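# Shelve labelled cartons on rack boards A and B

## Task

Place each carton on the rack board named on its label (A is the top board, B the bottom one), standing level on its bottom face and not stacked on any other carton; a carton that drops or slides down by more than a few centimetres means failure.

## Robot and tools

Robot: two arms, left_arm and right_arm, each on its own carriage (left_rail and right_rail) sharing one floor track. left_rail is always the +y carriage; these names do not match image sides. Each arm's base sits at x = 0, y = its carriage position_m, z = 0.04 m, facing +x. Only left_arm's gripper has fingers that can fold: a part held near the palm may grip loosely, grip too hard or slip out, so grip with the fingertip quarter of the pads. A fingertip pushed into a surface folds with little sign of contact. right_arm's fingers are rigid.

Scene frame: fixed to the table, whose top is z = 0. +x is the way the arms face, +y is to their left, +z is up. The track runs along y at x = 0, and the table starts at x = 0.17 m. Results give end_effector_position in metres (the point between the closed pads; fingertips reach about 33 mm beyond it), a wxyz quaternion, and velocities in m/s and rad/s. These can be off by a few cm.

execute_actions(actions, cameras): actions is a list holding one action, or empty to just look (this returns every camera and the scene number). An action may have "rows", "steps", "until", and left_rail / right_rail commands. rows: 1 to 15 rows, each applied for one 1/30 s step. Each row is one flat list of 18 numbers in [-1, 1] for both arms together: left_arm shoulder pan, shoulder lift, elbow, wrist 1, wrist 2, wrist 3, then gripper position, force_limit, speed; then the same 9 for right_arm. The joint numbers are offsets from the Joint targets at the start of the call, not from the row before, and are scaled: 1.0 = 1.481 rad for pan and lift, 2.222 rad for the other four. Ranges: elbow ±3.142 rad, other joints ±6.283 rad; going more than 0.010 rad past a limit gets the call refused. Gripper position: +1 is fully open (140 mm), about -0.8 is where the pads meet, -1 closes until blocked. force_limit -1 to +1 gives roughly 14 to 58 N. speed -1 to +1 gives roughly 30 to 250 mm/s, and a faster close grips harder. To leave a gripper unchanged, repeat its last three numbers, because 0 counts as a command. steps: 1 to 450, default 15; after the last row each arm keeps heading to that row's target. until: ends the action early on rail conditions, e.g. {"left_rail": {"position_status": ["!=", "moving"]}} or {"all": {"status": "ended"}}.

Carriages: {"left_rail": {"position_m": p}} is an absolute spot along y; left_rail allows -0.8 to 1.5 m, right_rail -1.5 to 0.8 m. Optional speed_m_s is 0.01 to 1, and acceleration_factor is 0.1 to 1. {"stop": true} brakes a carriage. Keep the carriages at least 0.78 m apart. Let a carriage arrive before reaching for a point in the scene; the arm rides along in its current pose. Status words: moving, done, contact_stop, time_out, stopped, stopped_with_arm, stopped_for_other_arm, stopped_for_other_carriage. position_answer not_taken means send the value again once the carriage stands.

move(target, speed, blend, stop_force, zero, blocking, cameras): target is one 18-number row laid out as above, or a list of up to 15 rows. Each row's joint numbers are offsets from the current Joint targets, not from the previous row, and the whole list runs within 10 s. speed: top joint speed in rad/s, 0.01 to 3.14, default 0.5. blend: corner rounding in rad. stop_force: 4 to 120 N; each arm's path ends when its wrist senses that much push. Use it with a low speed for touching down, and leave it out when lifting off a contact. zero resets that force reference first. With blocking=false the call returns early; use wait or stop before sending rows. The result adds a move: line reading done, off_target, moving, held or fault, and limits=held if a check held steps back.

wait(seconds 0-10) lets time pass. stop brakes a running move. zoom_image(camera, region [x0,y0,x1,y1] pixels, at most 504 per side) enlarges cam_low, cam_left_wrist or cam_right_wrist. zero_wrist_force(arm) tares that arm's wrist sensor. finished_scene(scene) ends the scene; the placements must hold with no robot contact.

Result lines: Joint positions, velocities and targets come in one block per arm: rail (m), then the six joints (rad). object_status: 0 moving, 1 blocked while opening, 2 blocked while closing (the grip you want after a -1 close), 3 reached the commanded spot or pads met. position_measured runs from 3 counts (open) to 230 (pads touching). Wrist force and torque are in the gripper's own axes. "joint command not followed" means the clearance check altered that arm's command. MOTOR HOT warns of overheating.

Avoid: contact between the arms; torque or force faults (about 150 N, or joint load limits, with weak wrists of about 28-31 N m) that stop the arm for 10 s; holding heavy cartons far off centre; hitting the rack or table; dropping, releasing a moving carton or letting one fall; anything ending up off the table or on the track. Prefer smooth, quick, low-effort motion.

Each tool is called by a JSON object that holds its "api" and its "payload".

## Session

{"api": "execute_actions", "payload": {"actions": []}}

Scene clock: 0.00 s.
left_arm: end_effector_position=(+0.3563, +0.7786, +0.5790) position_measured=3 object_status=3 end_effector_quat_wxyz=(+0.000, +0.000, +1.000, +0.000) | right_arm: end_effector_position=(+0.3563, -0.6214, +0.5790) position_measured=3 object_status=3 end_effector_quat_wxyz=(+0.000, +0.000, +1.000, +0.000)
Joint positions: left_arm=[0.7 -0.281 -2.157 1.821 -1.235 -1.571 -0.28] | right_arm=[-0.7 -0.28 -2.157 1.821 -1.235 -1.571 -0.28]
Joint velocities: within noise
Joint torques (N m): no reading
Wrist force (N): no reading
Wrist torque (N m): no reading
Wrist force, peak (N): no reading
Joint targets: left_arm=[0.700 -0.281 -2.157 1.821 -1.235 -1.571 -0.280] | right_arm=[-0.700 -0.280 -2.157 1.821 -1.235 -1.571 -0.280]
Tool commands: left_gripper/position=+1.0 left_gripper/force_limit=+1.0 left_gripper/speed=+1.0 right_gripper/position=+1.0 right_gripper/force_limit=+1.0 right_gripper/speed=+1.0
left_rail: position_m=0.700 position_status=done
right_rail: position_m=-0.700 position_status=done

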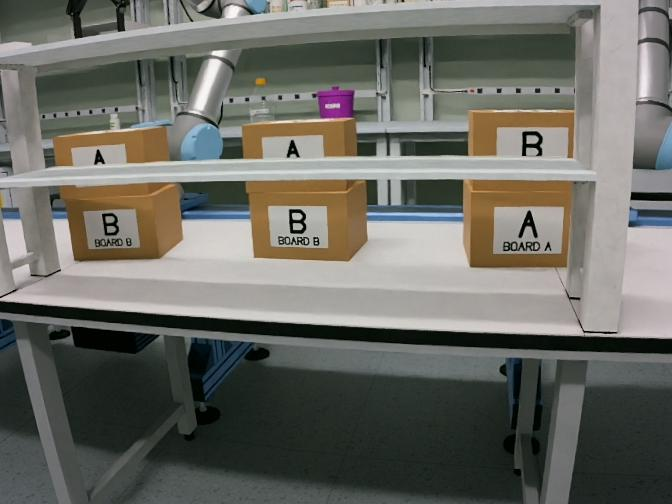

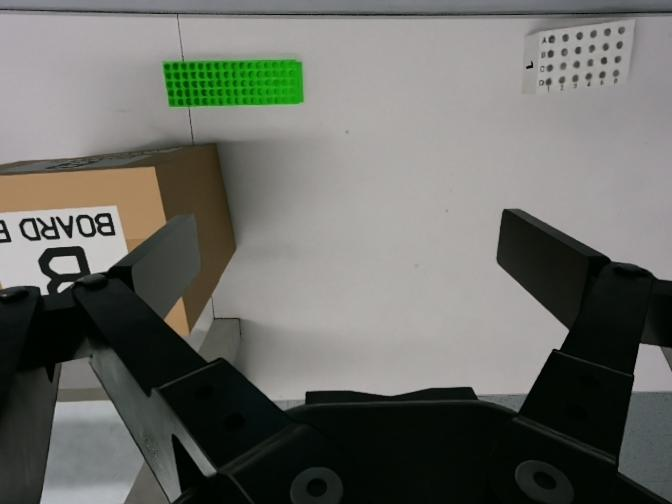

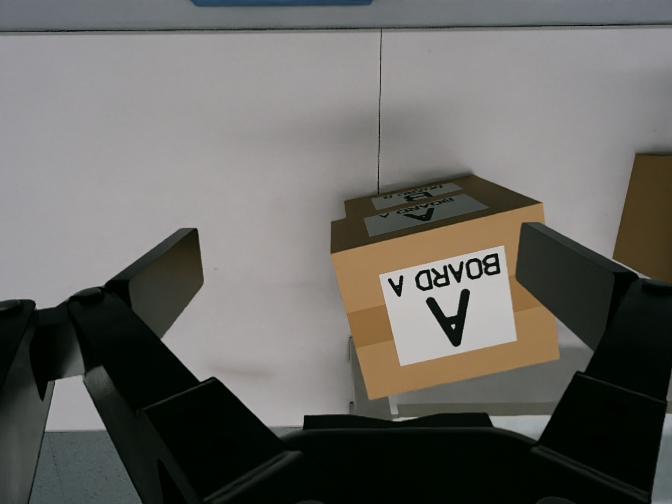

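{"api": "execute_actions", "payload": {"actions": [{"left_rail":{"position_m":0.52},"right_rail":{"position_m":-0.27},"steps":200,"until":{"all":{"status":"ended"}}}], "cameras": ["cam_left_wrist","cam_right_wrist"]}}

Scene clock: 20.93 s.
left_arm: end_effector_position=(+0.3563, +0.5986, +0.5790) position_measured=3 object_status=3 end_effector_quat_wxyz=(+0.000, +0.000, +1.000, +0.000) | right_arm: end_effector_position=(+0.3563, -0.1914, +0.5790) position_measured=3 object_status=3 end_effector_quat_wxyz=(+0.000, +0.000, +1.000, +0.000)
Joint positions: left_arm=[0.52 -0.281 -2.157 1.821 -1.235 -1.571 -0.28] | right_arm=[-0.27 -0.281 -2.157 1.821 -1.235 -1.571 -0.28]
Joint torques (N m): left_arm=[-0.09 1.71 -50.07 -3.85 -0.02 -0.15] | right_arm=[-0.16 3.04 -43.44 -4.66 0.18 0.23]
Wrist force (N): left_arm=[0.1 -0.2 0.0] | right_arm=[0.3 -0.1 0.0]
Wrist torque (N m): left_arm=[-0.04 -0.02 0.00] | right_arm=[-0.02 -0.07 0.00]
Wrist force, peak (N): left_arm=[-0.1 -1.8 0.1] | right_arm=[0.1 -2.1 0.0]
Joint targets: left_arm=[0.520 -0.281 -2.157 1.821 -1.235 -1.571 -0.280] | right_arm=[-0.270 -0.280 -2.157 1.821 -1.235 -1.571 -0.280]
Tool commands: left_gripper/position=+1.0 left_gripper/force_limit=+1.0 left_gripper/speed=+1.0 right_gripper/position=+1.0 right_gripper/force_limit=+1.0 right_gripper/speed=+1.0
left_rail: position_m=0.520 position_status=done
right_rail: position_m=-0.270 position_status=done
camera_calibration:
cam_left_wrist: T_world_to_cam=[[0.00214105, 0.999833, 0.0181292, -0.600713], [0.941022, -0.00814831, 0.338248, -0.530162], [0.338339, 0.0163358, -0.940882, 0.597174], [0, 0, 0, 1]] pos_world=[0.298133, 0.586537, 0.752087]
cam_right_wrist: T_world_to_cam=[[0.0224336, 0.999667, 0.0127834, 0.182966], [0.95045, -0.0252913, 0.309847, -0.521154], [0.310067, 0.00519896, -0.950701, 0.616993], [0, 0, 0, 1]] pos_world=[0.299918, -0.199294, 0.745714]
Images, in order (width x height): cam_left_wrist 672x504, cam_right_wrist 672x504.

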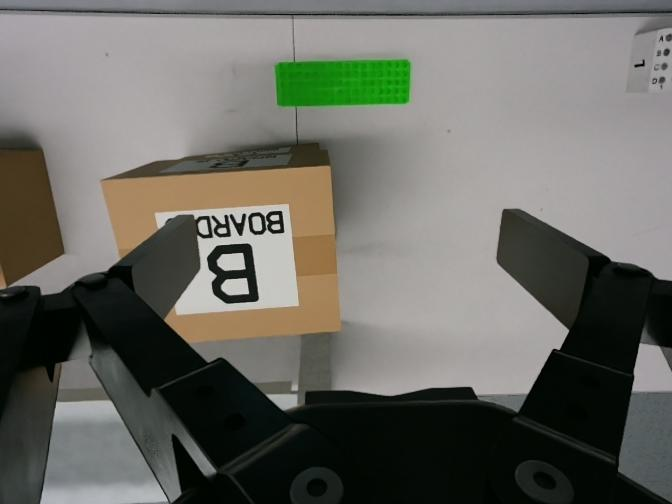

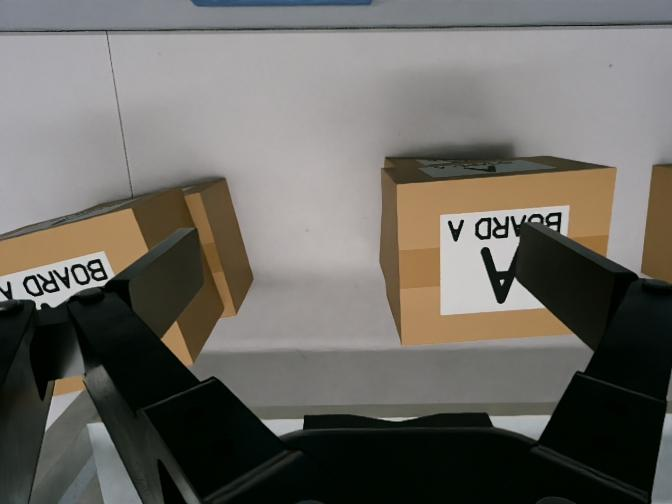

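{"api": "execute_actions", "payload": {"actions": [{"left_rail":{"position_m":0.58,"speed_m_s":0.4,"acceleration_factor":0.2},"right_rail":{"position_m":-0.62,"speed_m_s":0.4,"acceleration_factor":0.2},"steps":200,"until":{"all":{"status":"ended"}}}]}}

{"api": "move", "payload": {"target": [0,0,-0.2795,0.8258,0.6372,-0.581,-0.2,-0.8,0,0,0,-0.2795,0.8258,0.945,0.833,-0.2,-0.8,0], "speed": 1.0}}

Scene clock: 53.83 s.
left_arm: end_effector_position=(+0.3563, +0.6586, +0.5790) position_measured=3 object_status=3 end_effector_quat_wxyz=(+0.000, +0.000, +1.000, +0.000) | right_arm: end_effector_position=(+0.3563, -0.5414, +0.5790) position_measured=3 object_status=3 end_effector_quat_wxyz=(+0.000, +0.000, +1.000, +0.000)
Joint positions: left_arm=[0.58 -0.281 -2.157 1.821 -1.235 -1.571 -0.28] | right_arm=[-0.62 -0.281 -2.157 1.821 -1.235 -1.571 -0.28]
Joint torques (N m): left_arm=[-1.56 4.55 -50.8 -3.97 -0.28 -0.21] | right_arm=[-0.64 2.87 -43.39 -4.49 0.33 0.49]
Wrist force (N): left_arm=[0.2 -0.3 0.2] | right_arm=[0.3 -0.1 0.0]
Wrist torque (N m): left_arm=[-0.08 -0.04 0.00] | right_arm=[-0.02 -0.06 0.00]
Wrist force, peak (N): left_arm=[0.0 -0.8 0.2] | right_arm=[-0.2 -0.7 0.0]
Joint targets: left_arm=[0.580 -0.281 -2.157 1.821 -1.235 -1.571 -0.280] | right_arm=[-0.620 -0.280 -2.157 1.821 -1.235 -1.571 -0.280]
Tool commands: left_gripper/position=+1.0 left_gripper/force_limit=+1.0 left_gripper/speed=+1.0 right_gripper/position=+1.0 right_gripper/force_limit=+1.0 right_gripper/speed=+1.0
left_rail: position_m=0.580 speed_m_s=0.40 position_status=done
right_rail: position_m=-0.620 speed_m_s=0.40 position_status=done

Scene clock: 56.67 s.
left_arm: end_effector_position=(+0.1251, +1.0754, +1.0677) position_measured=154 object_status=3 end_effector_quat_wxyz=(+0.166, -0.079, +0.722, +0.667) | right_arm: end_effector_position=(+0.3154, -0.2236, +1.1461) position_measured=154 object_status=3 end_effector_quat_wxyz=(+0.655, -0.624, +0.149, -0.399)
Joint positions: left_arm=[0.58 -0.28 -2.157 1.2 0.6 -0.155 -1.571] | right_arm=[-0.62 -0.281 -2.157 1.2 0.6 0.529 1.57]
Joint torques (N m): left_arm=[-0.08 23.34 -40.79 1.82 3.58 -2.43] | right_arm=[-2.5 22.04 -34.17 1.04 4.49 2.64]
Wrist force (N): left_arm=[0.3 0.0 0.3] | right_arm=[-0.2 1.4 0.2]
Wrist torque (N m): left_arm=[0.11 0.11 -0.39] | right_arm=[-0.31 -0.20 -0.35]
Wrist force, peak (N): left_arm=[-0.4 -3.0 0.8] | right_arm=[0.3 -3.2 0.6]
Joint targets: left_arm=[0.580 -0.281 -2.157 1.200 0.600 -0.155 -1.571] | right_arm=[-0.620 -0.280 -2.157 1.200 0.600 0.529 1.570]
left_rail: position_m=0.580 speed_m_s=0.40 position_status=done
right_rail: position_m=-0.620 speed_m_s=0.40 position_status=done
move: done

{"api": "move", "payload": {"target": [[-1,0.1835,0,0,0,0,-0.2,-0.8,0,0.731,0.1335,0,0,0.7378,0,-0.2,-0.8,0],[-1,0.1835,0.4307,-0.3923,0,0,-0.2,-0.8,0,0.731,0.1335,0.4513,-0.3796,0.7378,0,-0.2,-0.8,0]], "speed": 0.9, "blend": [0.03,0], "cameras": ["cam_left_wrist","cam_right_wrist"]}}

Scene clock: 73.83 s.
left_arm: end_effector_position=(+0.4428, +0.1800, +0.5302) position_measured=154 object_status=3 end_effector_quat_wxyz=(+0.509, +0.509, +0.491, +0.491) | right_arm: end_effector_position=(+0.4326, -0.1976, +0.5302) position_measured=154 object_status=3 end_effector_quat_wxyz=(+0.548, -0.549, +0.446, -0.446)
Joint positions: left_arm=[0.58 -1.762 -1.885 2.157 -0.272 -0.155 -1.571] | right_arm=[-0.62 0.802 -1.959 2.202 -0.243 2.168 1.57]
Joint torques (N m): left_arm=[-13.23 -10.54 -36.89 -1.66 -0.06 -2.4] | right_arm=[7.45 -12.83 -34.35 -6.44 3.3 2.74]
Wrist force (N): left_arm=[0.0 -0.6 0.3] | right_arm=[0.2 1.5 1.1]
Wrist torque (N m): left_arm=[-0.09 0.10 -0.30] | right_arm=[-0.28 -0.20 -0.41]
Wrist force, peak (N): left_arm=[0.7 -4.6 0.2] | right_arm=[0.5 6.2 0.7]
Joint targets: left_arm=[0.580 -1.762 -1.885 2.157 -0.272 -0.155 -1.571] | right_arm=[-0.620 0.802 -1.959 2.203 -0.244 2.168 1.570]
left_rail: position_m=0.580 speed_m_s=0.40 position_status=done
right_rail: position_m=-0.620 speed_m_s=0.40 position_status=done
move: done
camera_calibration:
cam_left_wrist: T_world_to_cam=[[-0.0182437, -0.000818907, 0.999833, -0.512893], [-0.371776, -0.928292, -0.00754402, 0.331804], [0.928143, -0.371852, 0.016631, -0.170053], [0, 0, 0, 1]] pos_world=[0.271833, 0.244357, 0.518139]
cam_right_wrist: T_world_to_cam=[[-0.0170559, 0.0189196, -0.999676, 0.548133], [-0.496647, 0.867595, 0.0248934, 0.374874], [0.867785, 0.496911, -0.00540126, -0.0982395], [0, 0, 0, 1]] pos_world=[0.28078, -0.286793, 0.538093]
Images, in order (width x height): cam_left_wrist 672x504, cam_right_wrist 672x504.

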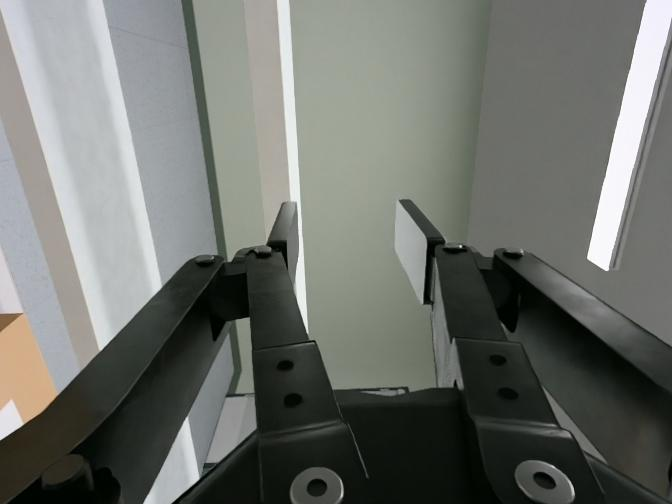

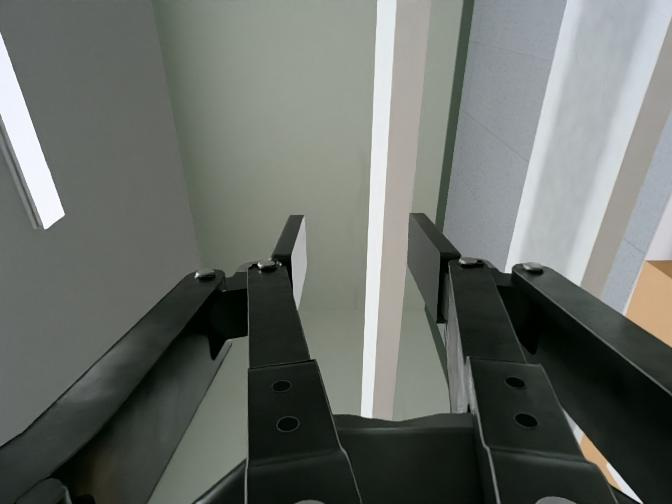

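{"api": "move", "payload": {"target": [[-0.0398,0.0902,0.0882,-0.1483,0,0,-0.2,-0.8,0,0,0.0892,0.0922,-0.1517,0,0,-0.2,-0.8,0],[-0.0398,0.2553,0.1452,-0.3154,0,0,-0.2,-0.8,0,0,0.2648,0.1532,-0.3297,0,0,-0.2,-0.8,0]], "speed": 0.4, "blend": [0.03,0], "stop_force": 60, "cameras": ["all"]}}

Scene clock: 85.83 s.
left_arm: end_effector_position=(+0.4185, +0.1548, +0.2400) position_measured=154 object_status=3 end_effector_quat_wxyz=(+0.523, +0.523, +0.476, +0.476) | right_arm: end_effector_position=(+0.4325, -0.1978, +0.2400) position_measured=154 object_status=3 end_effector_quat_wxyz=(+0.548, -0.549, +0.446, -0.446)
Joint positions: left_arm=[0.58 -1.821 -1.507 2.479 -0.973 -0.155 -1.571] | right_arm=[-0.62 0.802 -1.567 2.543 -0.976 2.168 1.57]
Joint torques (N m): left_arm=[-9.76 -12.37 -15.82 -1.76 -1.14 -2.16] | right_arm=[-4.77 -16.51 -16.9 -6.78 -0.65 2.51]
Wrist force (N): left_arm=[-0.1 -0.6 0.2] | right_arm=[0.1 1.4 1.8]
Wrist torque (N m): left_arm=[-0.10 0.13 -0.28] | right_arm=[-0.28 -0.17 -0.42]
Wrist force, peak (N): left_arm=[0.1 -1.7 0.1] | right_arm=[0.0 2.6 1.0]
Joint targets: left_arm=[0.580 -1.821 -1.507 2.479 -0.973 -0.155 -1.571] | right_arm=[-0.620 0.802 -1.567 2.543 -0.976 2.168 1.570]
left_rail: position_m=0.580 speed_m_s=0.40 position_status=done
right_rail: position_m=-0.620 speed_m_s=0.40 position_status=done
move: done
camera_calibration:
cam_left_wrist: T_world_to_cam=[[-0.0182586, 0.000257853, 0.999833, -0.223364], [-0.425855, -0.90476, -0.00754349, 0.316321], [0.904607, -0.425922, 0.0166295, -0.133839], [0, 0, 0, 1]] pos_world=[0.2517, 0.229247, 0.227939]
cam_right_wrist: T_world_to_cam=[[-0.0171429, 0.0188704, -0.999675, 0.258137], [-0.496645, 0.867597, 0.0248939, 0.382132], [0.867784, 0.496911, -0.00550125, -0.0996449], [0, 0, 0, 1]] pos_world=[0.280679, -0.286893, 0.247992]

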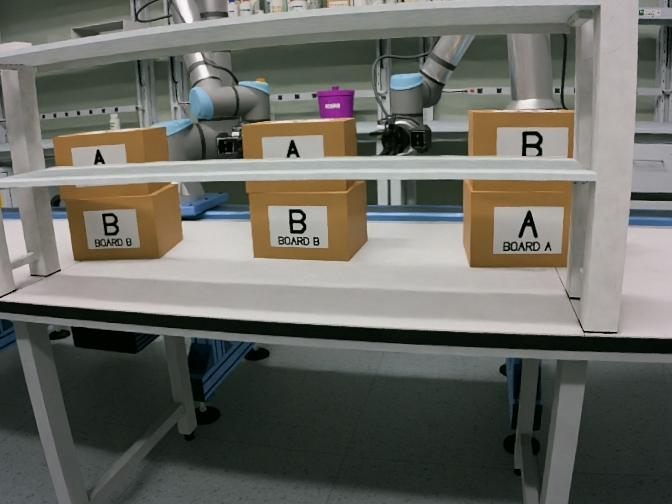

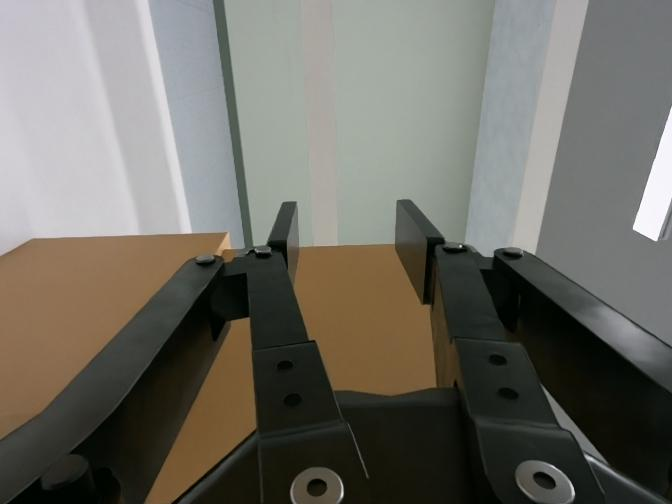

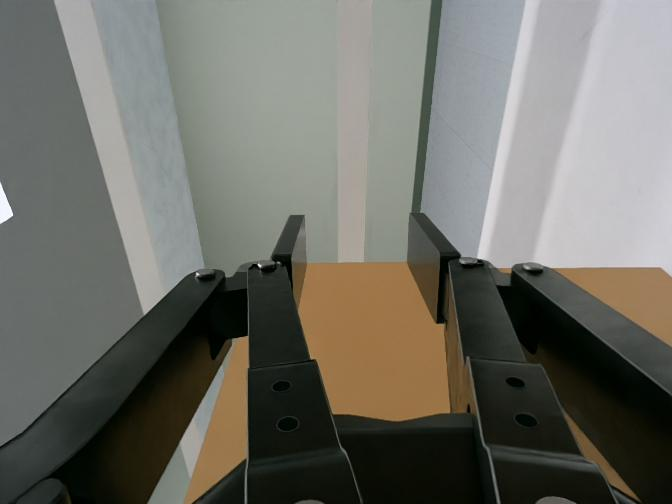

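{"api": "move", "payload": {"target": [0.0213,0.0549,-0.044,0.0074,0.0142,0,-0.2,-0.8,0,0.0671,0.0591,-0.0429,0.0035,0.0447,0,-0.2,-0.8,0], "speed": 0.045, "stop_force": 38}}

{"api": "execute_actions", "payload": {"actions": [{"right_rail":{"position_m":-0.6185},"steps":60,"until":{"all":{"status":"ended"}}}], "cameras": ["all"]}}

Scene clock: 101.93 s.
left_arm: end_effector_position=(+0.4184, +0.1017, +0.2401) position_measured=154 object_status=3 end_effector_quat_wxyz=(+0.523, +0.523, +0.476, +0.476) | right_arm: end_effector_position=(+0.4324, -0.1448, +0.2400) position_measured=154 object_status=3 end_effector_quat_wxyz=(+0.548, -0.549, +0.446, -0.446)
Joint positions: left_arm=[0.58 -1.789 -1.425 2.382 -0.956 -0.123 -1.571] | right_arm=[-0.62 0.902 -1.479 2.448 -0.968 2.268 1.57]
Joint torques (N m): left_arm=[-6.16 -20.95 -60.4 0.53 18.25 1.12] | right_arm=[21.47 -19.28 -41.54 0.92 -5.4 -0.48]
Wrist force (N): left_arm=[34.7 -4.6 -5.3] | right_arm=[37.5 -7.5 -6.1]
Wrist torque (N m): left_arm=[-0.01 1.27 -1.02] | right_arm=[0.14 0.67 0.55]
Wrist force, peak (N): left_arm=[34.8 -4.6 -5.4] | right_arm=[37.4 -8.2 -6.1]
Joint targets: left_arm=[0.580 -1.789 -1.425 2.382 -0.956 -0.123 -1.571] | right_arm=[-0.620 0.902 -1.479 2.448 -0.968 2.268 1.570]
left_rail: position_m=0.580 speed_m_s=0.40 position_status=done
right_rail: position_m=-0.620 speed_m_s=0.40 position_status=done
move: contact (right_arm)

Scene clock: 102.37 s.
left_arm: end_effector_position=(+0.4184, +0.1017, +0.2401) position_measured=154 object_status=3 end_effector_quat_wxyz=(+0.523, +0.523, +0.476, +0.476) | right_arm: end_effector_position=(+0.4324, -0.1433, +0.2400) position_measured=154 object_status=3 end_effector_quat_wxyz=(+0.548, -0.549, +0.446, -0.446)
Joint positions: left_arm=[0.58 -1.789 -1.425 2.382 -0.956 -0.123 -1.571] | right_arm=[-0.619 0.902 -1.479 2.448 -0.968 2.268 1.57]
Joint torques (N m): left_arm=[-13.28 -20.9 -60.65 -0.16 18.18 1.62] | right_arm=[17.09 -20.77 -38.86 0.62 -10.3 -0.25]
Wrist force (N): left_arm=[42.3 -5.3 -5.8] | right_arm=[50.9 -10.8 -7.8]
Wrist torque (N m): left_arm=[0.04 1.55 -1.03] | right_arm=[0.23 0.97 0.55]
Wrist force, peak (N): left_arm=[42.3 -5.3 -5.8] | right_arm=[50.9 -10.8 -7.8]
Joint targets: left_arm=[0.580 -1.789 -1.425 2.382 -0.956 -0.123 -1.571] | right_arm=[-0.619 0.902 -1.479 2.448 -0.968 2.268 1.570]
Tool commands: left_gripper/position=-0.2 left_gripper/force_limit=-0.8 left_gripper/speed=+0.0 right_gripper/position=-0.2 right_gripper/force_limit=-0.8 right_gripper/speed=+0.0
left_rail: position_m=0.580 speed_m_s=0.40 position_status=done
right_rail: position_m=-0.619 speed_m_s=0.40 position_status=done
camera_calibration:
cam_left_wrist: T_world_to_cam=[[-0.0182118, 0.000124474, 0.999834, -0.22344], [-0.425853, -0.90476, -0.0076442, 0.268168], [0.904609, -0.425922, 0.0165303, -0.156387], [0, 0, 0, 1]] pos_world=[0.2516, 0.176047, 0.228038]
cam_right_wrist: T_world_to_cam=[[-0.0171407, 0.0188713, -0.999675, 0.25701], [-0.49657, 0.86764, 0.0248931, 0.334927], [0.867828, 0.496835, -0.00550103, -0.126707], [0, 0, 0, 1]] pos_world=[0.28068, -0.232493, 0.247892]

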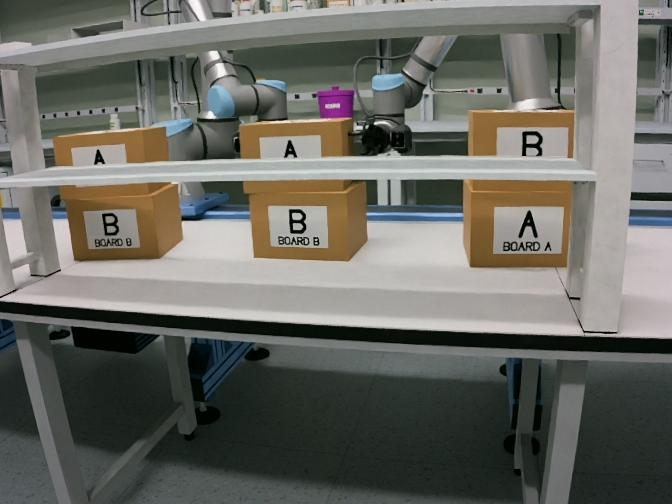

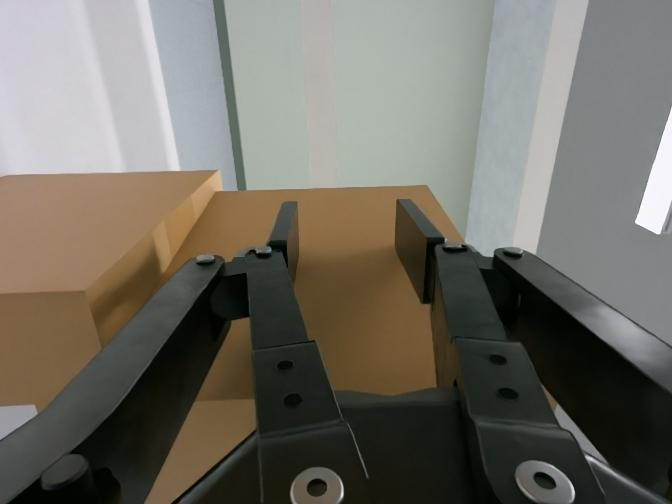

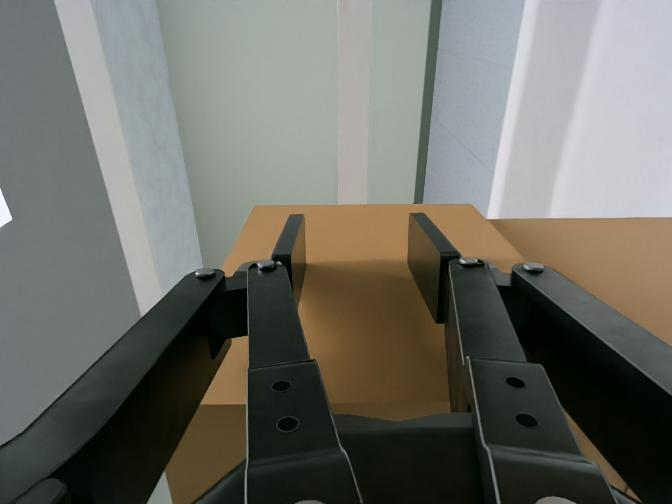

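{"api": "move", "payload": {"target": [[0,-0.07335,-0.01877,0.06766,0,0,-0.2,-0.8,0,0,-0.07903,-0.02025,0.07293,0,0,-0.2,-0.8,0],[0,-0.13358,-0.04282,0.13185,0,0,-0.2,-0.8,0,0,-0.14254,-0.04581,0.14082,0,0,-0.2,-0.8,0],[0,-0.18133,-0.07166,0.19252,0,0,-0.2,-0.8,0,0,-0.19211,-0.07613,0.20417,0,0,-0.2,-0.8,0],[0,-0.21764,-0.10472,0.24977,0,0,-0.2,-0.8,0,0,-0.22872,-0.11055,0.263,0,0,-0.2,-0.8,0],[0,-0.24335,-0.14153,0.30373,0,0,-0.2,-0.8,0,0,-0.2539,-0.14859,0.31782,0,0,-0.2,-0.8,0],[0,-0.25966,-0.18133,0.3544,0,0,-0.2,-0.8,0,0,-0.26912,-0.18942,0.36879,0,0,-0.2,-0.8,0]], "speed": [0.12,0.22,0.3,0.3,0.3,0.25], "blend": [0.01,0.01,0.01,0.01,0.01,0]}}

{"api": "execute_actions", "payload": {"actions": [{"left_rail":{"position_m":0.595},"right_rail":{"position_m":-0.6035},"steps":90,"until":{"all":{"status":"ended"}}}], "cameras": ["all"]}}

Scene clock: 134.97 s.
left_arm: end_effector_position=(+0.4184, +0.1017, +0.6000) position_measured=154 object_status=3 end_effector_quat_wxyz=(+0.523, +0.523, +0.476, +0.476) | right_arm: end_effector_position=(+0.4326, -0.1432, +0.5999) position_measured=154 object_status=3 end_effector_quat_wxyz=(+0.548, -0.549, +0.446, -0.446)
Joint positions: left_arm=[0.58 -1.789 -1.81 1.979 -0.169 -0.123 -1.571] | right_arm=[-0.619 0.902 -1.878 2.027 -0.149 2.268 1.57]
Joint torques (N m): left_arm=[-30.34 -30.11 -73.52 -0.12 18.88 1.36] | right_arm=[31.64 -23.74 -62.76 -3.33 -24.95 -0.21]
Wrist force (N): left_arm=[46.2 -8.9 -5.8] | right_arm=[46.9 9.0 -5.2]
Wrist torque (N m): left_arm=[0.17 1.65 -0.72] | right_arm=[-0.35 0.89 0.33]
Wrist force, peak (N): left_arm=[60.5 -9.2 -8.1] | right_arm=[61.1 10.0 -6.8]
Joint targets: left_arm=[0.580 -1.789 -1.810 1.979 -0.169 -0.123 -1.571] | right_arm=[-0.619 0.902 -1.878 2.027 -0.149 2.268 1.570]
left_rail: position_m=0.580 speed_m_s=0.40 position_status=done
right_rail: position_m=-0.619 speed_m_s=0.40 position_status=done
move: done

Scene clock: 135.87 s.
left_arm: end_effector_position=(+0.4184, +0.1167, +0.6001) position_measured=154 object_status=3 end_effector_quat_wxyz=(+0.523, +0.523, +0.476, +0.476) | right_arm: end_effector_position=(+0.4326, -0.1281, +0.6001) position_measured=154 object_status=3 end_effector_quat_wxyz=(+0.548, -0.549, +0.446, -0.446)
Joint positions: left_arm=[0.595 -1.789 -1.81 1.979 -0.169 -0.123 -1.571] | right_arm=[-0.604 0.902 -1.878 2.027 -0.149 2.268 1.57]
Joint torques (N m): left_arm=[-27.63 -27.08 -72.95 -0.65 18.78 1.33] | right_arm=[23.23 -19.81 -62.21 -3.33 -23.41 -0.63]
Wrist force (N): left_arm=[47.7 -9.8 -6.3] | right_arm=[48.6 9.6 -5.8]
Wrist torque (N m): left_arm=[0.18 1.68 -0.73] | right_arm=[-0.41 0.95 0.34]
Wrist force, peak (N): left_arm=[48.2 -9.8 -6.1] | right_arm=[49.1 9.8 -6.0]
Joint targets: left_arm=[0.595 -1.789 -1.810 1.979 -0.169 -0.123 -1.571] | right_arm=[-0.604 0.902 -1.878 2.027 -0.149 2.268 1.570]
Tool commands: left_gripper/position=-0.2 left_gripper/force_limit=-0.8 left_gripper/speed=+0.0 right_gripper/position=-0.2 right_gripper/force_limit=-0.8 right_gripper/speed=+0.0
left_rail: position_m=0.595 speed_m_s=0.40 position_status=done
right_rail: position_m=-0.604 speed_m_s=0.40 position_status=done
camera_calibration:
cam_left_wrist: T_world_to_cam=[[-0.0182586, 0.000257853, 0.999833, -0.583396], [-0.425855, -0.90476, -0.00754349, 0.284433], [0.904607, -0.425922, 0.0166295, -0.156007], [0, 0, 0, 1]] pos_world=[0.2516, 0.191047, 0.588039]
cam_right_wrist: T_world_to_cam=[[-0.0170559, 0.0189196, -0.999676, 0.616695], [-0.496647, 0.867595, 0.0248934, 0.312836], [0.867785, 0.496911, -0.00540126, -0.132397], [0, 0, 0, 1]] pos_world=[0.28078, -0.217293, 0.607993]

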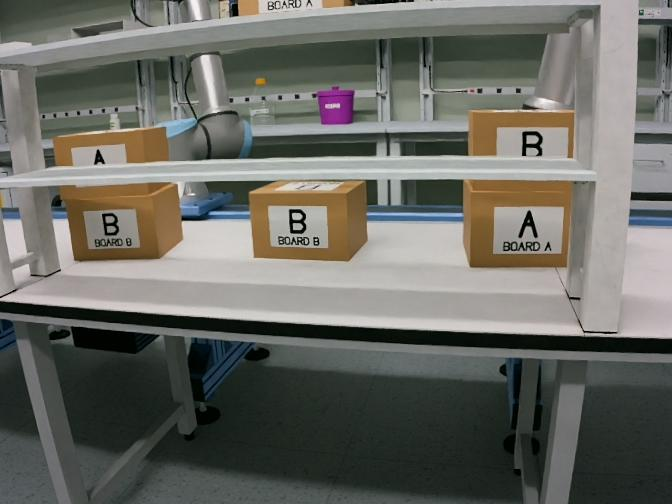

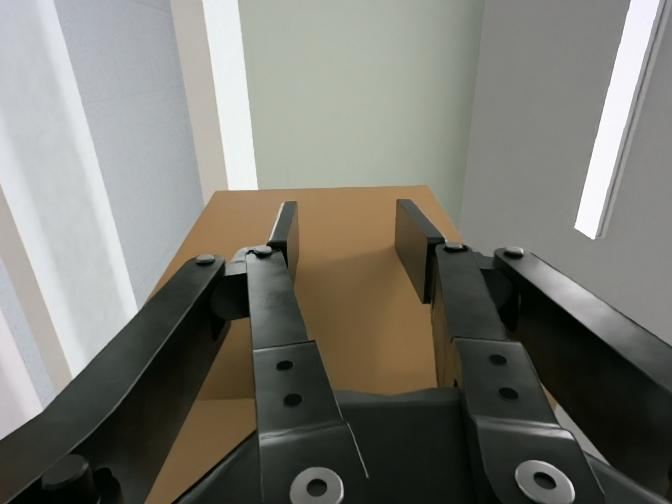

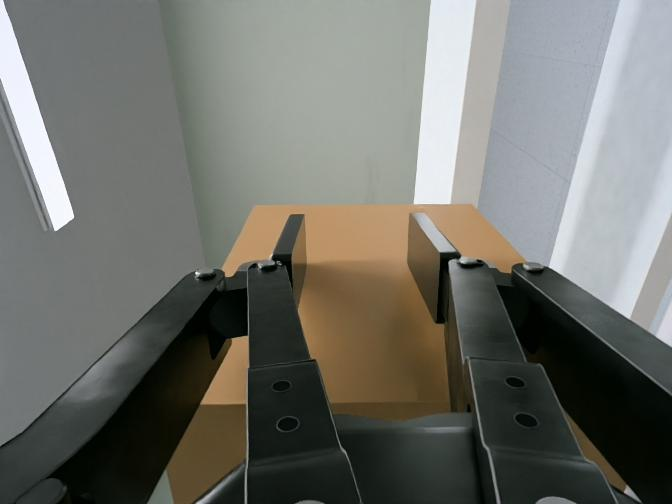

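{"api": "move", "payload": {"target": [[0.10648,0.01652,-0.00826,-0.00275,0.07592,0,-0.2,-0.8,0,-0.0779,0.03033,-0.01409,-0.00613,-0.04697,0,-0.2,-0.8,0],[0.20989,0.04404,-0.02277,-0.00658,0.1498,0,-0.2,-0.8,0,-0.14245,0.07005,-0.03388,-0.01281,-0.08504,0,-0.2,-0.8,0],[0.30693,0.08096,-0.04345,-0.01051,0.21942,0,-0.2,-0.8,0,-0.19519,0.11587,-0.05884,-0.01839,-0.11524,0,-0.2,-0.8,0],[0.39517,0.12494,-0.06998,-0.01329,0.28319,0,-0.2,-0.8,0,-0.23828,0.16654,-0.08899,-0.02201,-0.13901,0,-0.2,-0.8,0],[0.47349,0.17442,-0.10229,-0.01396,0.34034,0,-0.2,-0.8,0,-0.27353,0.22026,-0.12395,-0.02286,-0.15756,0,-0.2,-0.8,0]], "speed": 0.22, "blend": [0.01,0.01,0.01,0.01,0], "stop_force": 40}}

{"api": "move", "payload": {"target": [0,0.01018,0.02929,-0.03607,0,0,-0.2,-0.8,0,0,0.01018,0.02929,-0.03607,0,0,-0.2,-0.8,0], "speed": 0.04, "stop_force": 9, "cameras": ["all"]}}

Scene clock: 188.07 s.
left_arm: end_effector_position=(+0.7566, +0.1186, +0.6000) position_measured=154 object_status=3 end_effector_quat_wxyz=(+0.536, +0.536, +0.461, +0.461) | right_arm: end_effector_position=(+0.7567, -0.1272, +0.6000) position_measured=154 object_status=3 end_effector_quat_wxyz=(+0.536, -0.536, +0.461, -0.461)
Joint positions: left_arm=[0.595 -1.088 -1.552 1.752 -0.2 0.633 -1.571] | right_arm=[-0.603 0.496 -1.552 1.751 -0.2 1.918 1.57]
Joint torques (N m): left_arm=[-16.26 -21.78 -73.52 -10.1 21.02 1.24] | right_arm=[14.73 -40.48 -63.41 -14.48 -20.66 -0.47]
Wrist force (N): left_arm=[37.2 -6.4 -4.9] | right_arm=[37.5 10.5 -3.6]
Wrist torque (N m): left_arm=[-0.07 1.33 -0.90] | right_arm=[-0.83 0.63 -0.20]
Wrist force, peak (N): left_arm=[61.1 -10.0 -7.9] | right_arm=[62.6 10.6 -7.8]
Joint targets: left_arm=[0.595 -1.088 -1.552 1.752 -0.200 0.633 -1.571] | right_arm=[-0.604 0.496 -1.552 1.751 -0.200 1.918 1.570]
left_rail: position_m=0.595 speed_m_s=0.40 position_status=done
right_rail: position_m=-0.603 position_m_goal=-0.604 speed_m_s=0.40 position_status=done
move: done

Scene clock: 190.77 s.
left_arm: end_effector_position=(+0.7563, +0.1191, +0.5721) position_measured=154 object_status=3 end_effector_quat_wxyz=(+0.536, +0.536, +0.461, +0.461) | right_arm: end_effector_position=(+0.7562, -0.1274, +0.5722) position_measured=154 object_status=3 end_effector_quat_wxyz=(+0.536, -0.536, +0.461, -0.461)
Joint positions: left_arm=[0.595 -1.088 -1.542 1.792 -0.25 0.633 -1.571] | right_arm=[-0.603 0.496 -1.542 1.792 -0.25 1.918 1.57]
Joint torques (N m): left_arm=[-22.77 -59.93 -70.57 -1.42 17.46 1.21] | right_arm=[21.09 -62.12 -56.41 -1.52 -17.44 -0.53]
Wrist force (N): left_arm=[32.1 -0.8 -5.5] | right_arm=[33.9 3.4 -2.3]
Wrist torque (N m): left_arm=[0.05 1.23 -0.80] | right_arm=[-0.74 0.47 -0.19]
Wrist force, peak (N): left_arm=[38.7 -6.2 -5.2] | right_arm=[39.8 10.7 -3.9]
Joint targets: left_arm=[0.595 -1.088 -1.542 1.792 -0.250 0.633 -1.571] | right_arm=[-0.604 0.496 -1.542 1.792 -0.250 1.918 1.570]
left_rail: position_m=0.595 speed_m_s=0.40 position_status=done
right_rail: position_m=-0.603 position_m_goal=-0.604 speed_m_s=0.40 position_status=done
move: contact (left_arm, right_arm); left_arm: the wrist 1 is farthest, 0.030 rad from its target; right_arm: the wrist 1 is farthest, 0.030 rad from its target
camera_calibration:
cam_left_wrist: T_world_to_cam=[[-0.0182563, 0.00139545, 0.999832, -0.549388], [-0.474783, -0.880072, -0.00744091, 0.464336], [0.879914, -0.474839, 0.0167293, -0.435665], [0, 0, 0, 1]] pos_world=[0.593777, 0.202544, 0.560039]
cam_right_wrist: T_world_to_cam=[[-0.0158086, 0.0199193, -0.999677, 0.593431], [-0.448102, 0.893636, 0.0248925, 0.440245], [0.893843, 0.448351, -0.00520125, -0.43965], [0, 0, 0, 1]] pos_world=[0.599634, -0.208122, 0.579994]

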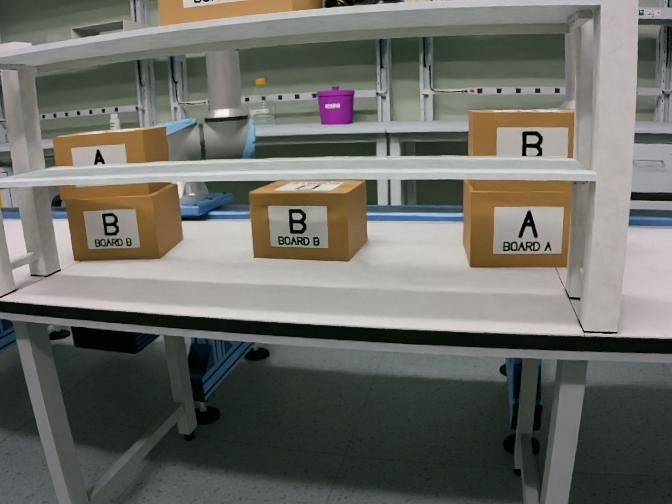

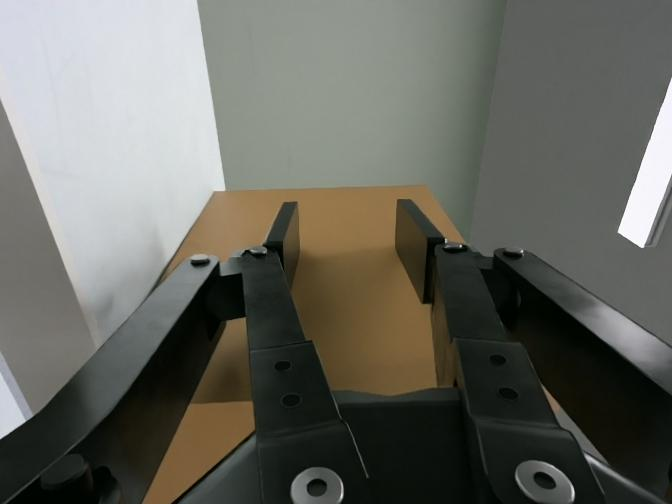

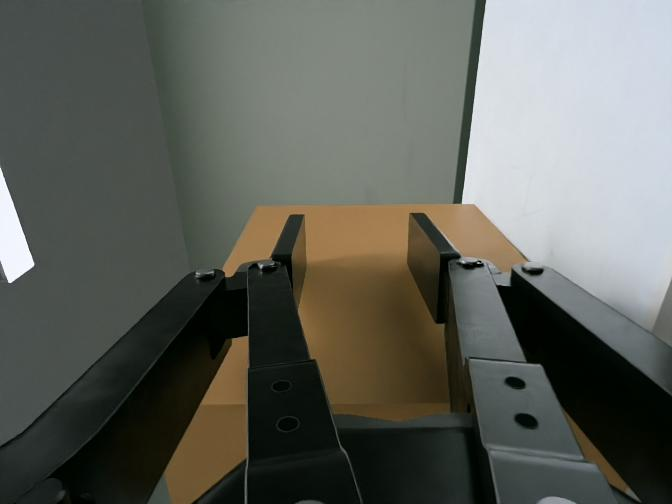

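{"api": "move", "payload": {"target": [0,0.0005,0.0014,-0.0017,0,0,-0.2,-0.8,0,0,0.0005,0.0014,-0.0017,0,0,-0.2,-0.8,0], "speed": 0.03}}

{"api": "move", "payload": {"target": [0.0137,-0.0215,0.0126,0.0018,0.0091,0,-0.2,-0.8,0,-0.0266,-0.0215,0.0126,0.0018,-0.0177,0,-0.2,-0.8,0], "speed": 0.05, "cameras": ["cam_left_wrist","cam_right_wrist"]}}

Scene clock: 200.87 s.
left_arm: end_effector_position=(+0.7562, +0.1192, +0.5702) position_measured=154 object_status=3 end_effector_quat_wxyz=(+0.536, +0.536, +0.461, +0.461) | right_arm: end_effector_position=(+0.7561, -0.1275, +0.5703) position_measured=154 object_status=3 end_effector_quat_wxyz=(+0.536, -0.536, +0.461, -0.461)
Joint positions: left_arm=[0.595 -1.088 -1.542 1.795 -0.253 0.633 -1.571] | right_arm=[-0.603 0.496 -1.542 1.795 -0.254 1.918 1.57]
Joint torques (N m): left_arm=[-21.62 -0.4 -28.86 -2.24 17.2 1.62] | right_arm=[21.6 -11.78 -24.26 -2.14 -17.28 -0.35]
Wrist force (N): left_arm=[33.6 21.8 -2.9] | right_arm=[35.7 -17.3 -7.4]
Wrist torque (N m): left_arm=[-0.61 1.23 -1.01] | right_arm=[-0.17 0.46 -0.01]
Wrist force, peak (N): left_arm=[34.5 21.8 -2.7] | right_arm=[35.7 -17.3 -7.4]
Joint targets: left_arm=[0.595 -1.088 -1.542 1.795 -0.254 0.633 -1.571] | right_arm=[-0.604 0.496 -1.542 1.795 -0.254 1.918 1.570]
left_rail: position_m=0.595 speed_m_s=0.40 position_status=done
right_rail: position_m=-0.603 position_m_goal=-0.604 speed_m_s=0.40 position_status=done
move: done

Scene clock: 202.00 s.
left_arm: end_effector_position=(+0.7556, +0.1443, +0.5723) position_measured=154 object_status=3 end_effector_quat_wxyz=(+0.536, +0.536, +0.461, +0.461) | right_arm: end_effector_position=(+0.7555, -0.1526, +0.5723) position_measured=154 object_status=3 end_effector_quat_wxyz=(+0.536, -0.536, +0.461, -0.461)
Joint positions: left_arm=[0.595 -1.068 -1.573 1.823 -0.25 0.653 -1.571] | right_arm=[-0.603 0.457 -1.573 1.823 -0.25 1.878 1.57]
Joint torques (N m): left_arm=[14.81 -70.39 -38.12 1.24 2.67 1.33] | right_arm=[-12.25 -65.04 -35.35 0.85 -2.8 -0.44]
Wrist force (N): left_arm=[0.1 -0.4 0.0] | right_arm=[1.6 -0.6 2.0]
Wrist torque (N m): left_arm=[-0.05 0.11 -0.28] | right_arm=[-0.77 -0.53 -0.42]
Wrist force, peak (N): left_arm=[33.3 21.9 -3.4] | right_arm=[36.1 -17.2 -8.1]
Joint targets: left_arm=[0.595 -1.068 -1.573 1.823 -0.250 0.653 -1.571] | right_arm=[-0.604 0.457 -1.573 1.823 -0.250 1.878 1.570]
left_rail: position_m=0.595 speed_m_s=0.40 position_status=done
right_rail: position_m=-0.603 position_m_goal=-0.604 speed_m_s=0.40 position_status=done
move: done
camera_calibration:
cam_left_wrist: T_world_to_cam=[[-0.0181307, 0.00120882, 0.999835, -0.549667], [-0.474781, -0.880071, -0.00754553, 0.486288], [0.879917, -0.47484, 0.0165303, -0.423065], [0, 0, 0, 1]] pos_world=[0.593177, 0.227745, 0.560239]
cam_right_wrist: T_world_to_cam=[[-0.015987, 0.0198291, -0.999676, 0.594204], [-0.448098, 0.893638, 0.0248919, 0.462355], [0.893842, 0.44835, -0.00540125, -0.427653], [0, 0, 0, 1]] pos_world=[0.598934, -0.233222, 0.580193]
Images, in order (width x height): cam_left_wrist 672x504, cam_right_wrist 672x504.

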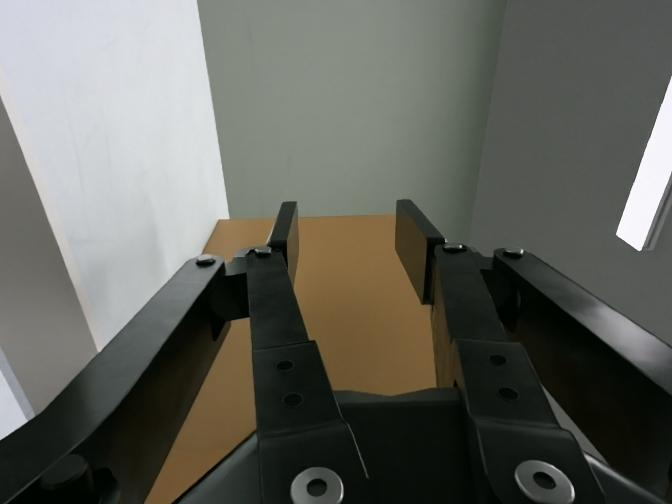

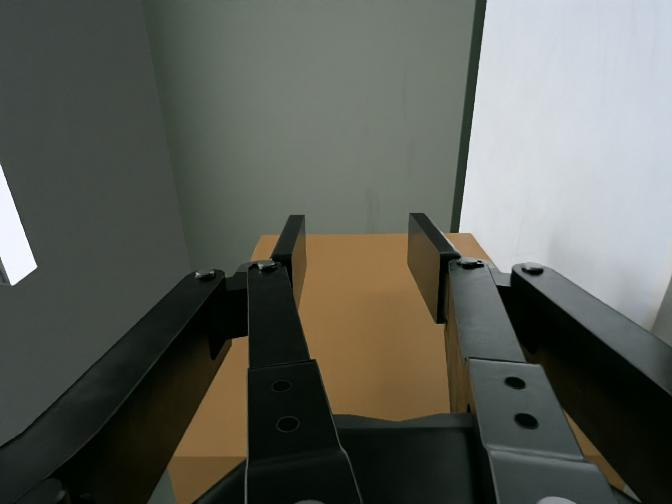

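{"api": "move", "payload": {"target": [[-0.1881,-0.1227,0.0599,0.0219,-0.1254,0,-0.2,-0.8,0,0.0989,-0.1227,0.059,0.0229,0.0663,0,-0.2,-0.8,0],[-0.4364,-0.219,0.1538,-0.0078,-0.291,0,-0.2,-0.8,0,0.2327,-0.219,0.1538,-0.0078,0.155,0,-0.2,-0.8,0],[-0.4364,-0.1539,0.2265,-0.1239,-0.291,0,-0.2,-0.8,0,0.2327,-0.1539,0.2265,-0.1239,0.155,0,-0.2,-0.8,0],[-0.4364,-0.0451,0.279,-0.2489,-0.291,0,-0.2,-0.8,0,0.2327,-0.0451,0.279,-0.2489,0.155,0,-0.2,-0.8,0]], "blend": [0.01,0.01,0.02,0], "speed": 0.6, "cameras": ["all"]}}

Scene clock: 218.20 s.
left_arm: end_effector_position=(+0.4586, +0.1685, +0.3010) position_measured=154 object_status=3 end_effector_quat_wxyz=(+0.536, +0.536, +0.461, +0.461) | right_arm: end_effector_position=(+0.4582, -0.1767, +0.3010) position_measured=154 object_status=3 end_effector_quat_wxyz=(+0.536, -0.536, +0.461, -0.461)
Joint positions: left_arm=[0.595 -1.714 -1.64 2.443 -0.802 0.006 -1.571] | right_arm=[-0.604 0.802 -1.64 2.443 -0.803 2.223 1.57]
Joint torques (N m): left_arm=[-14.81 -5.67 -24.01 -2.15 -2.36 1.38] | right_arm=[11.43 -13.13 -22.79 -6.54 3.35 -0.65]
Wrist force (N): left_arm=[0.1 -0.3 0.1] | right_arm=[1.2 -0.7 2.5]
Wrist torque (N m): left_arm=[-0.01 0.10 -0.30] | right_arm=[-0.81 -0.44 -0.36]
Wrist force, peak (N): left_arm=[1.7 -0.8 3.2] | right_arm=[2.7 -0.2 4.8]
Joint targets: left_arm=[0.595 -1.714 -1.640 2.443 -0.803 0.006 -1.571] | right_arm=[-0.604 0.802 -1.640 2.443 -0.803 2.223 1.570]
left_rail: position_m=0.595 speed_m_s=0.40 position_status=done
right_rail: position_m=-0.604 speed_m_s=0.40 position_status=done
move: done
camera_calibration:
cam_left_wrist: T_world_to_cam=[[-0.0181778, 0.00111899, 0.999834, -0.28379], [-0.474659, -0.880136, -0.00764466, 0.364402], [0.879982, -0.474719, 0.0165301, -0.145763], [0, 0, 0, 1]] pos_world=[0.296077, 0.251845, 0.288938]
cam_right_wrist: T_world_to_cam=[[-0.0159922, 0.019827, -0.999676, 0.318722], [-0.448297, 0.893538, 0.0248935, 0.357592], [0.893741, 0.44855, -0.00540123, -0.152537], [0, 0, 0, 1]] pos_world=[0.301733, -0.257421, 0.308893]

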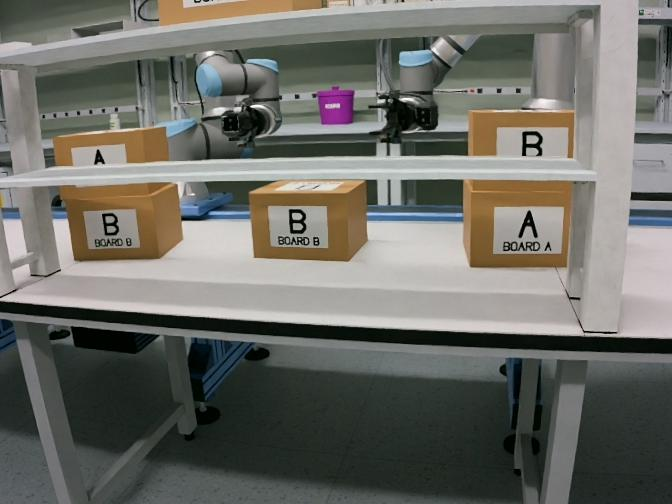

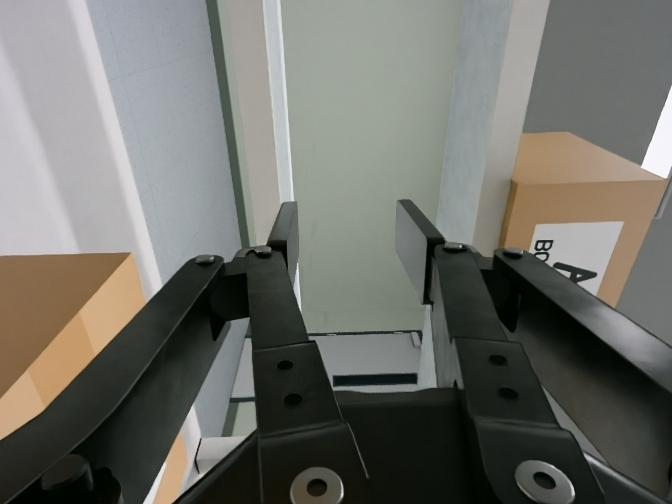

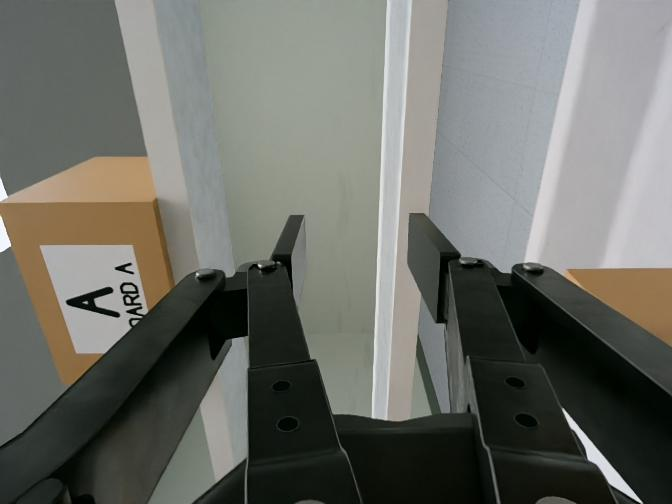

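{"api": "move", "payload": {"target": [[-0.0841,0.138,0.0378,-0.1298,-0.0647,0,-0.2,-0.8,0,0.053,0.1336,0.0417,-0.1307,0.0262,0,-0.2,-0.8,0],[-0.0841,0.3227,0.0491,-0.2642,-0.0647,0,-0.2,-0.8,0,0.053,0.3209,0.0532,-0.2671,0.0262,0,-0.2,-0.8,0]], "speed": 0.3, "blend": [0.02,0], "stop_force": 30}}

{"api": "move", "payload": {"target": [0.02186,0.02053,-0.04227,0.02859,0.01457,0,-0.2,-0.8,0,0.05376,0.02012,-0.04207,0.02867,0.03583,0,-0.2,-0.8,0], "speed": 0.045, "stop_force": 38, "cameras": ["all"]}}

Scene clock: 250.60 s.
left_arm: end_effector_position=(+0.4140, +0.1707, +0.1009) position_measured=154 object_status=3 end_effector_quat_wxyz=(+0.532, +0.531, +0.466, +0.466) | right_arm: end_effector_position=(+0.4187, -0.1719, +0.1008) position_measured=154 object_status=3 end_effector_quat_wxyz=(+0.541, -0.541, +0.456, -0.456)
Joint positions: left_arm=[0.595 -1.839 -1.162 2.552 -1.39 -0.137 -1.571] | right_arm=[-0.604 0.88 -1.165 2.561 -1.396 2.281 1.57]
Joint torques (N m): left_arm=[-9.51 -26.62 2.91 -1.49 -2.46 1.32] | right_arm=[12.08 -33.38 0.07 -6.37 3.45 -0.62]
Wrist force (N): left_arm=[-0.1 0.0 0.5] | right_arm=[1.1 -0.8 2.3]
Wrist torque (N m): left_arm=[0.04 0.14 -0.28] | right_arm=[-0.79 -0.39 -0.43]
Wrist force, peak (N): left_arm=[0.3 1.0 1.0] | right_arm=[1.4 -2.0 3.0]
Joint targets: left_arm=[0.595 -1.839 -1.162 2.552 -1.390 -0.137 -1.571] | right_arm=[-0.604 0.880 -1.165 2.561 -1.396 2.281 1.570]
left_rail: position_m=0.595 speed_m_s=0.40 position_status=done
right_rail: position_m=-0.604 speed_m_s=0.40 position_status=done
move: done

Scene clock: 253.50 s.
left_arm: end_effector_position=(+0.4141, +0.1228, +0.1009) position_measured=154 object_status=3 end_effector_quat_wxyz=(+0.532, +0.531, +0.466, +0.466) | right_arm: end_effector_position=(+0.4187, -0.1239, +0.1008) position_measured=154 object_status=3 end_effector_quat_wxyz=(+0.540, -0.541, +0.456, -0.456)
Joint positions: left_arm=[0.595 -1.806 -1.132 2.459 -1.326 -0.105 -1.571] | right_arm=[-0.603 0.96 -1.135 2.468 -1.333 2.36 1.57]
Joint torques (N m): left_arm=[-8.3 -45.9 -28.14 -3.17 11.79 1.59] | right_arm=[4.39 -44.64 -20.2 -3.03 -8.99 -0.58]
Wrist force (N): left_arm=[39.0 -6.7 -6.4] | right_arm=[39.8 -8.5 -5.5]
Wrist torque (N m): left_arm=[0.15 1.39 -0.70] | right_arm=[-0.42 0.46 0.17]
Wrist force, peak (N): left_arm=[39.1 -7.3 -6.4] | right_arm=[40.2 -8.5 -5.8]
Joint targets: left_arm=[0.595 -1.806 -1.132 2.459 -1.326 -0.105 -1.571] | right_arm=[-0.604 0.960 -1.135 2.468 -1.333 2.360 1.570]
left_rail: position_m=0.595 speed_m_s=0.40 position_status=done
right_rail: position_m=-0.603 position_m_goal=-0.604 speed_m_s=0.40 position_status=done
move: contact (left_arm, right_arm)
camera_calibration:
cam_left_wrist: T_world_to_cam=[[-0.0182478, 0.000452139, 0.999833, -0.0843524], [-0.45739, -0.889231, -0.00794564, 0.295617], [0.889079, -0.457459, 0.0164333, -0.130864], [0, 0, 0, 1]] pos_world=[0.250021, 0.203045, 0.0888377]
cam_right_wrist: T_world_to_cam=[[-0.0166068, 0.0192746, -0.999676, 0.117042], [-0.466143, 0.884362, 0.0247949, 0.304024], [0.884554, 0.466403, -0.0057017, -0.135905], [0, 0, 0, 1]] pos_world=[0.263878, -0.207737, 0.108691]

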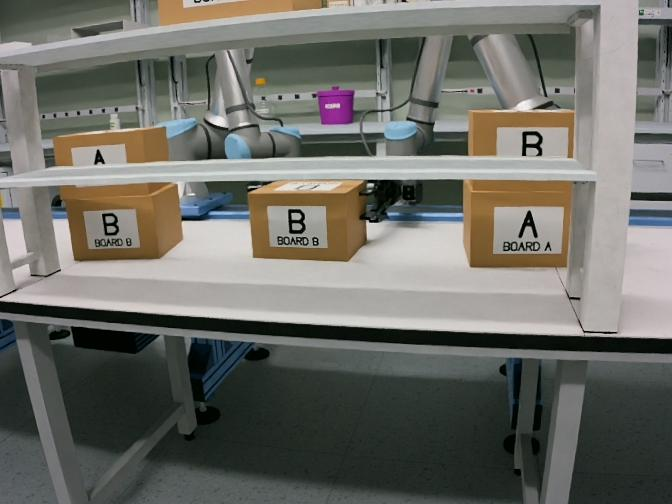

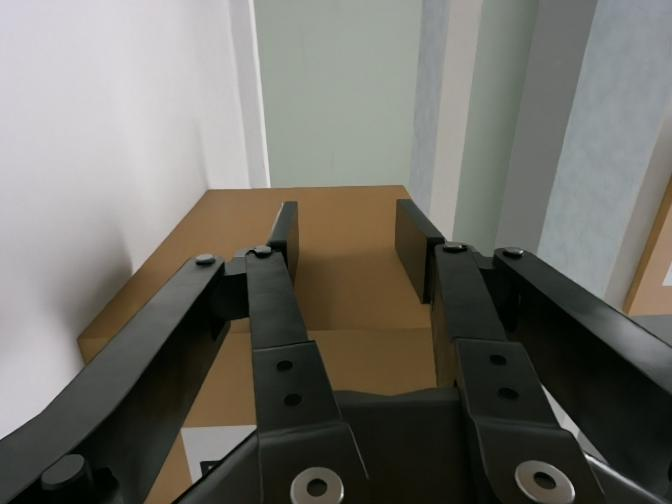

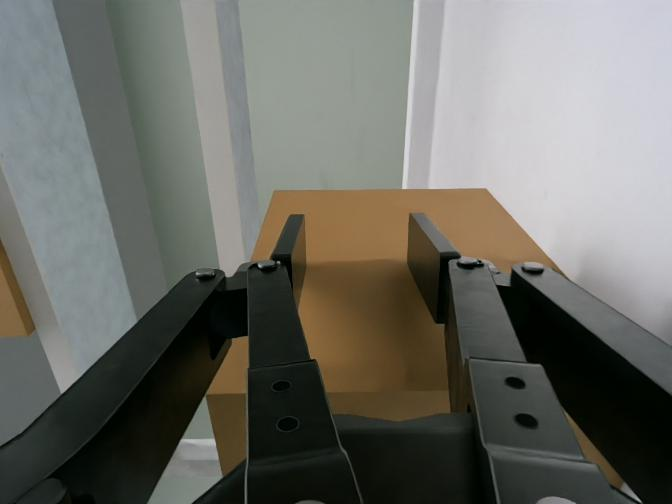

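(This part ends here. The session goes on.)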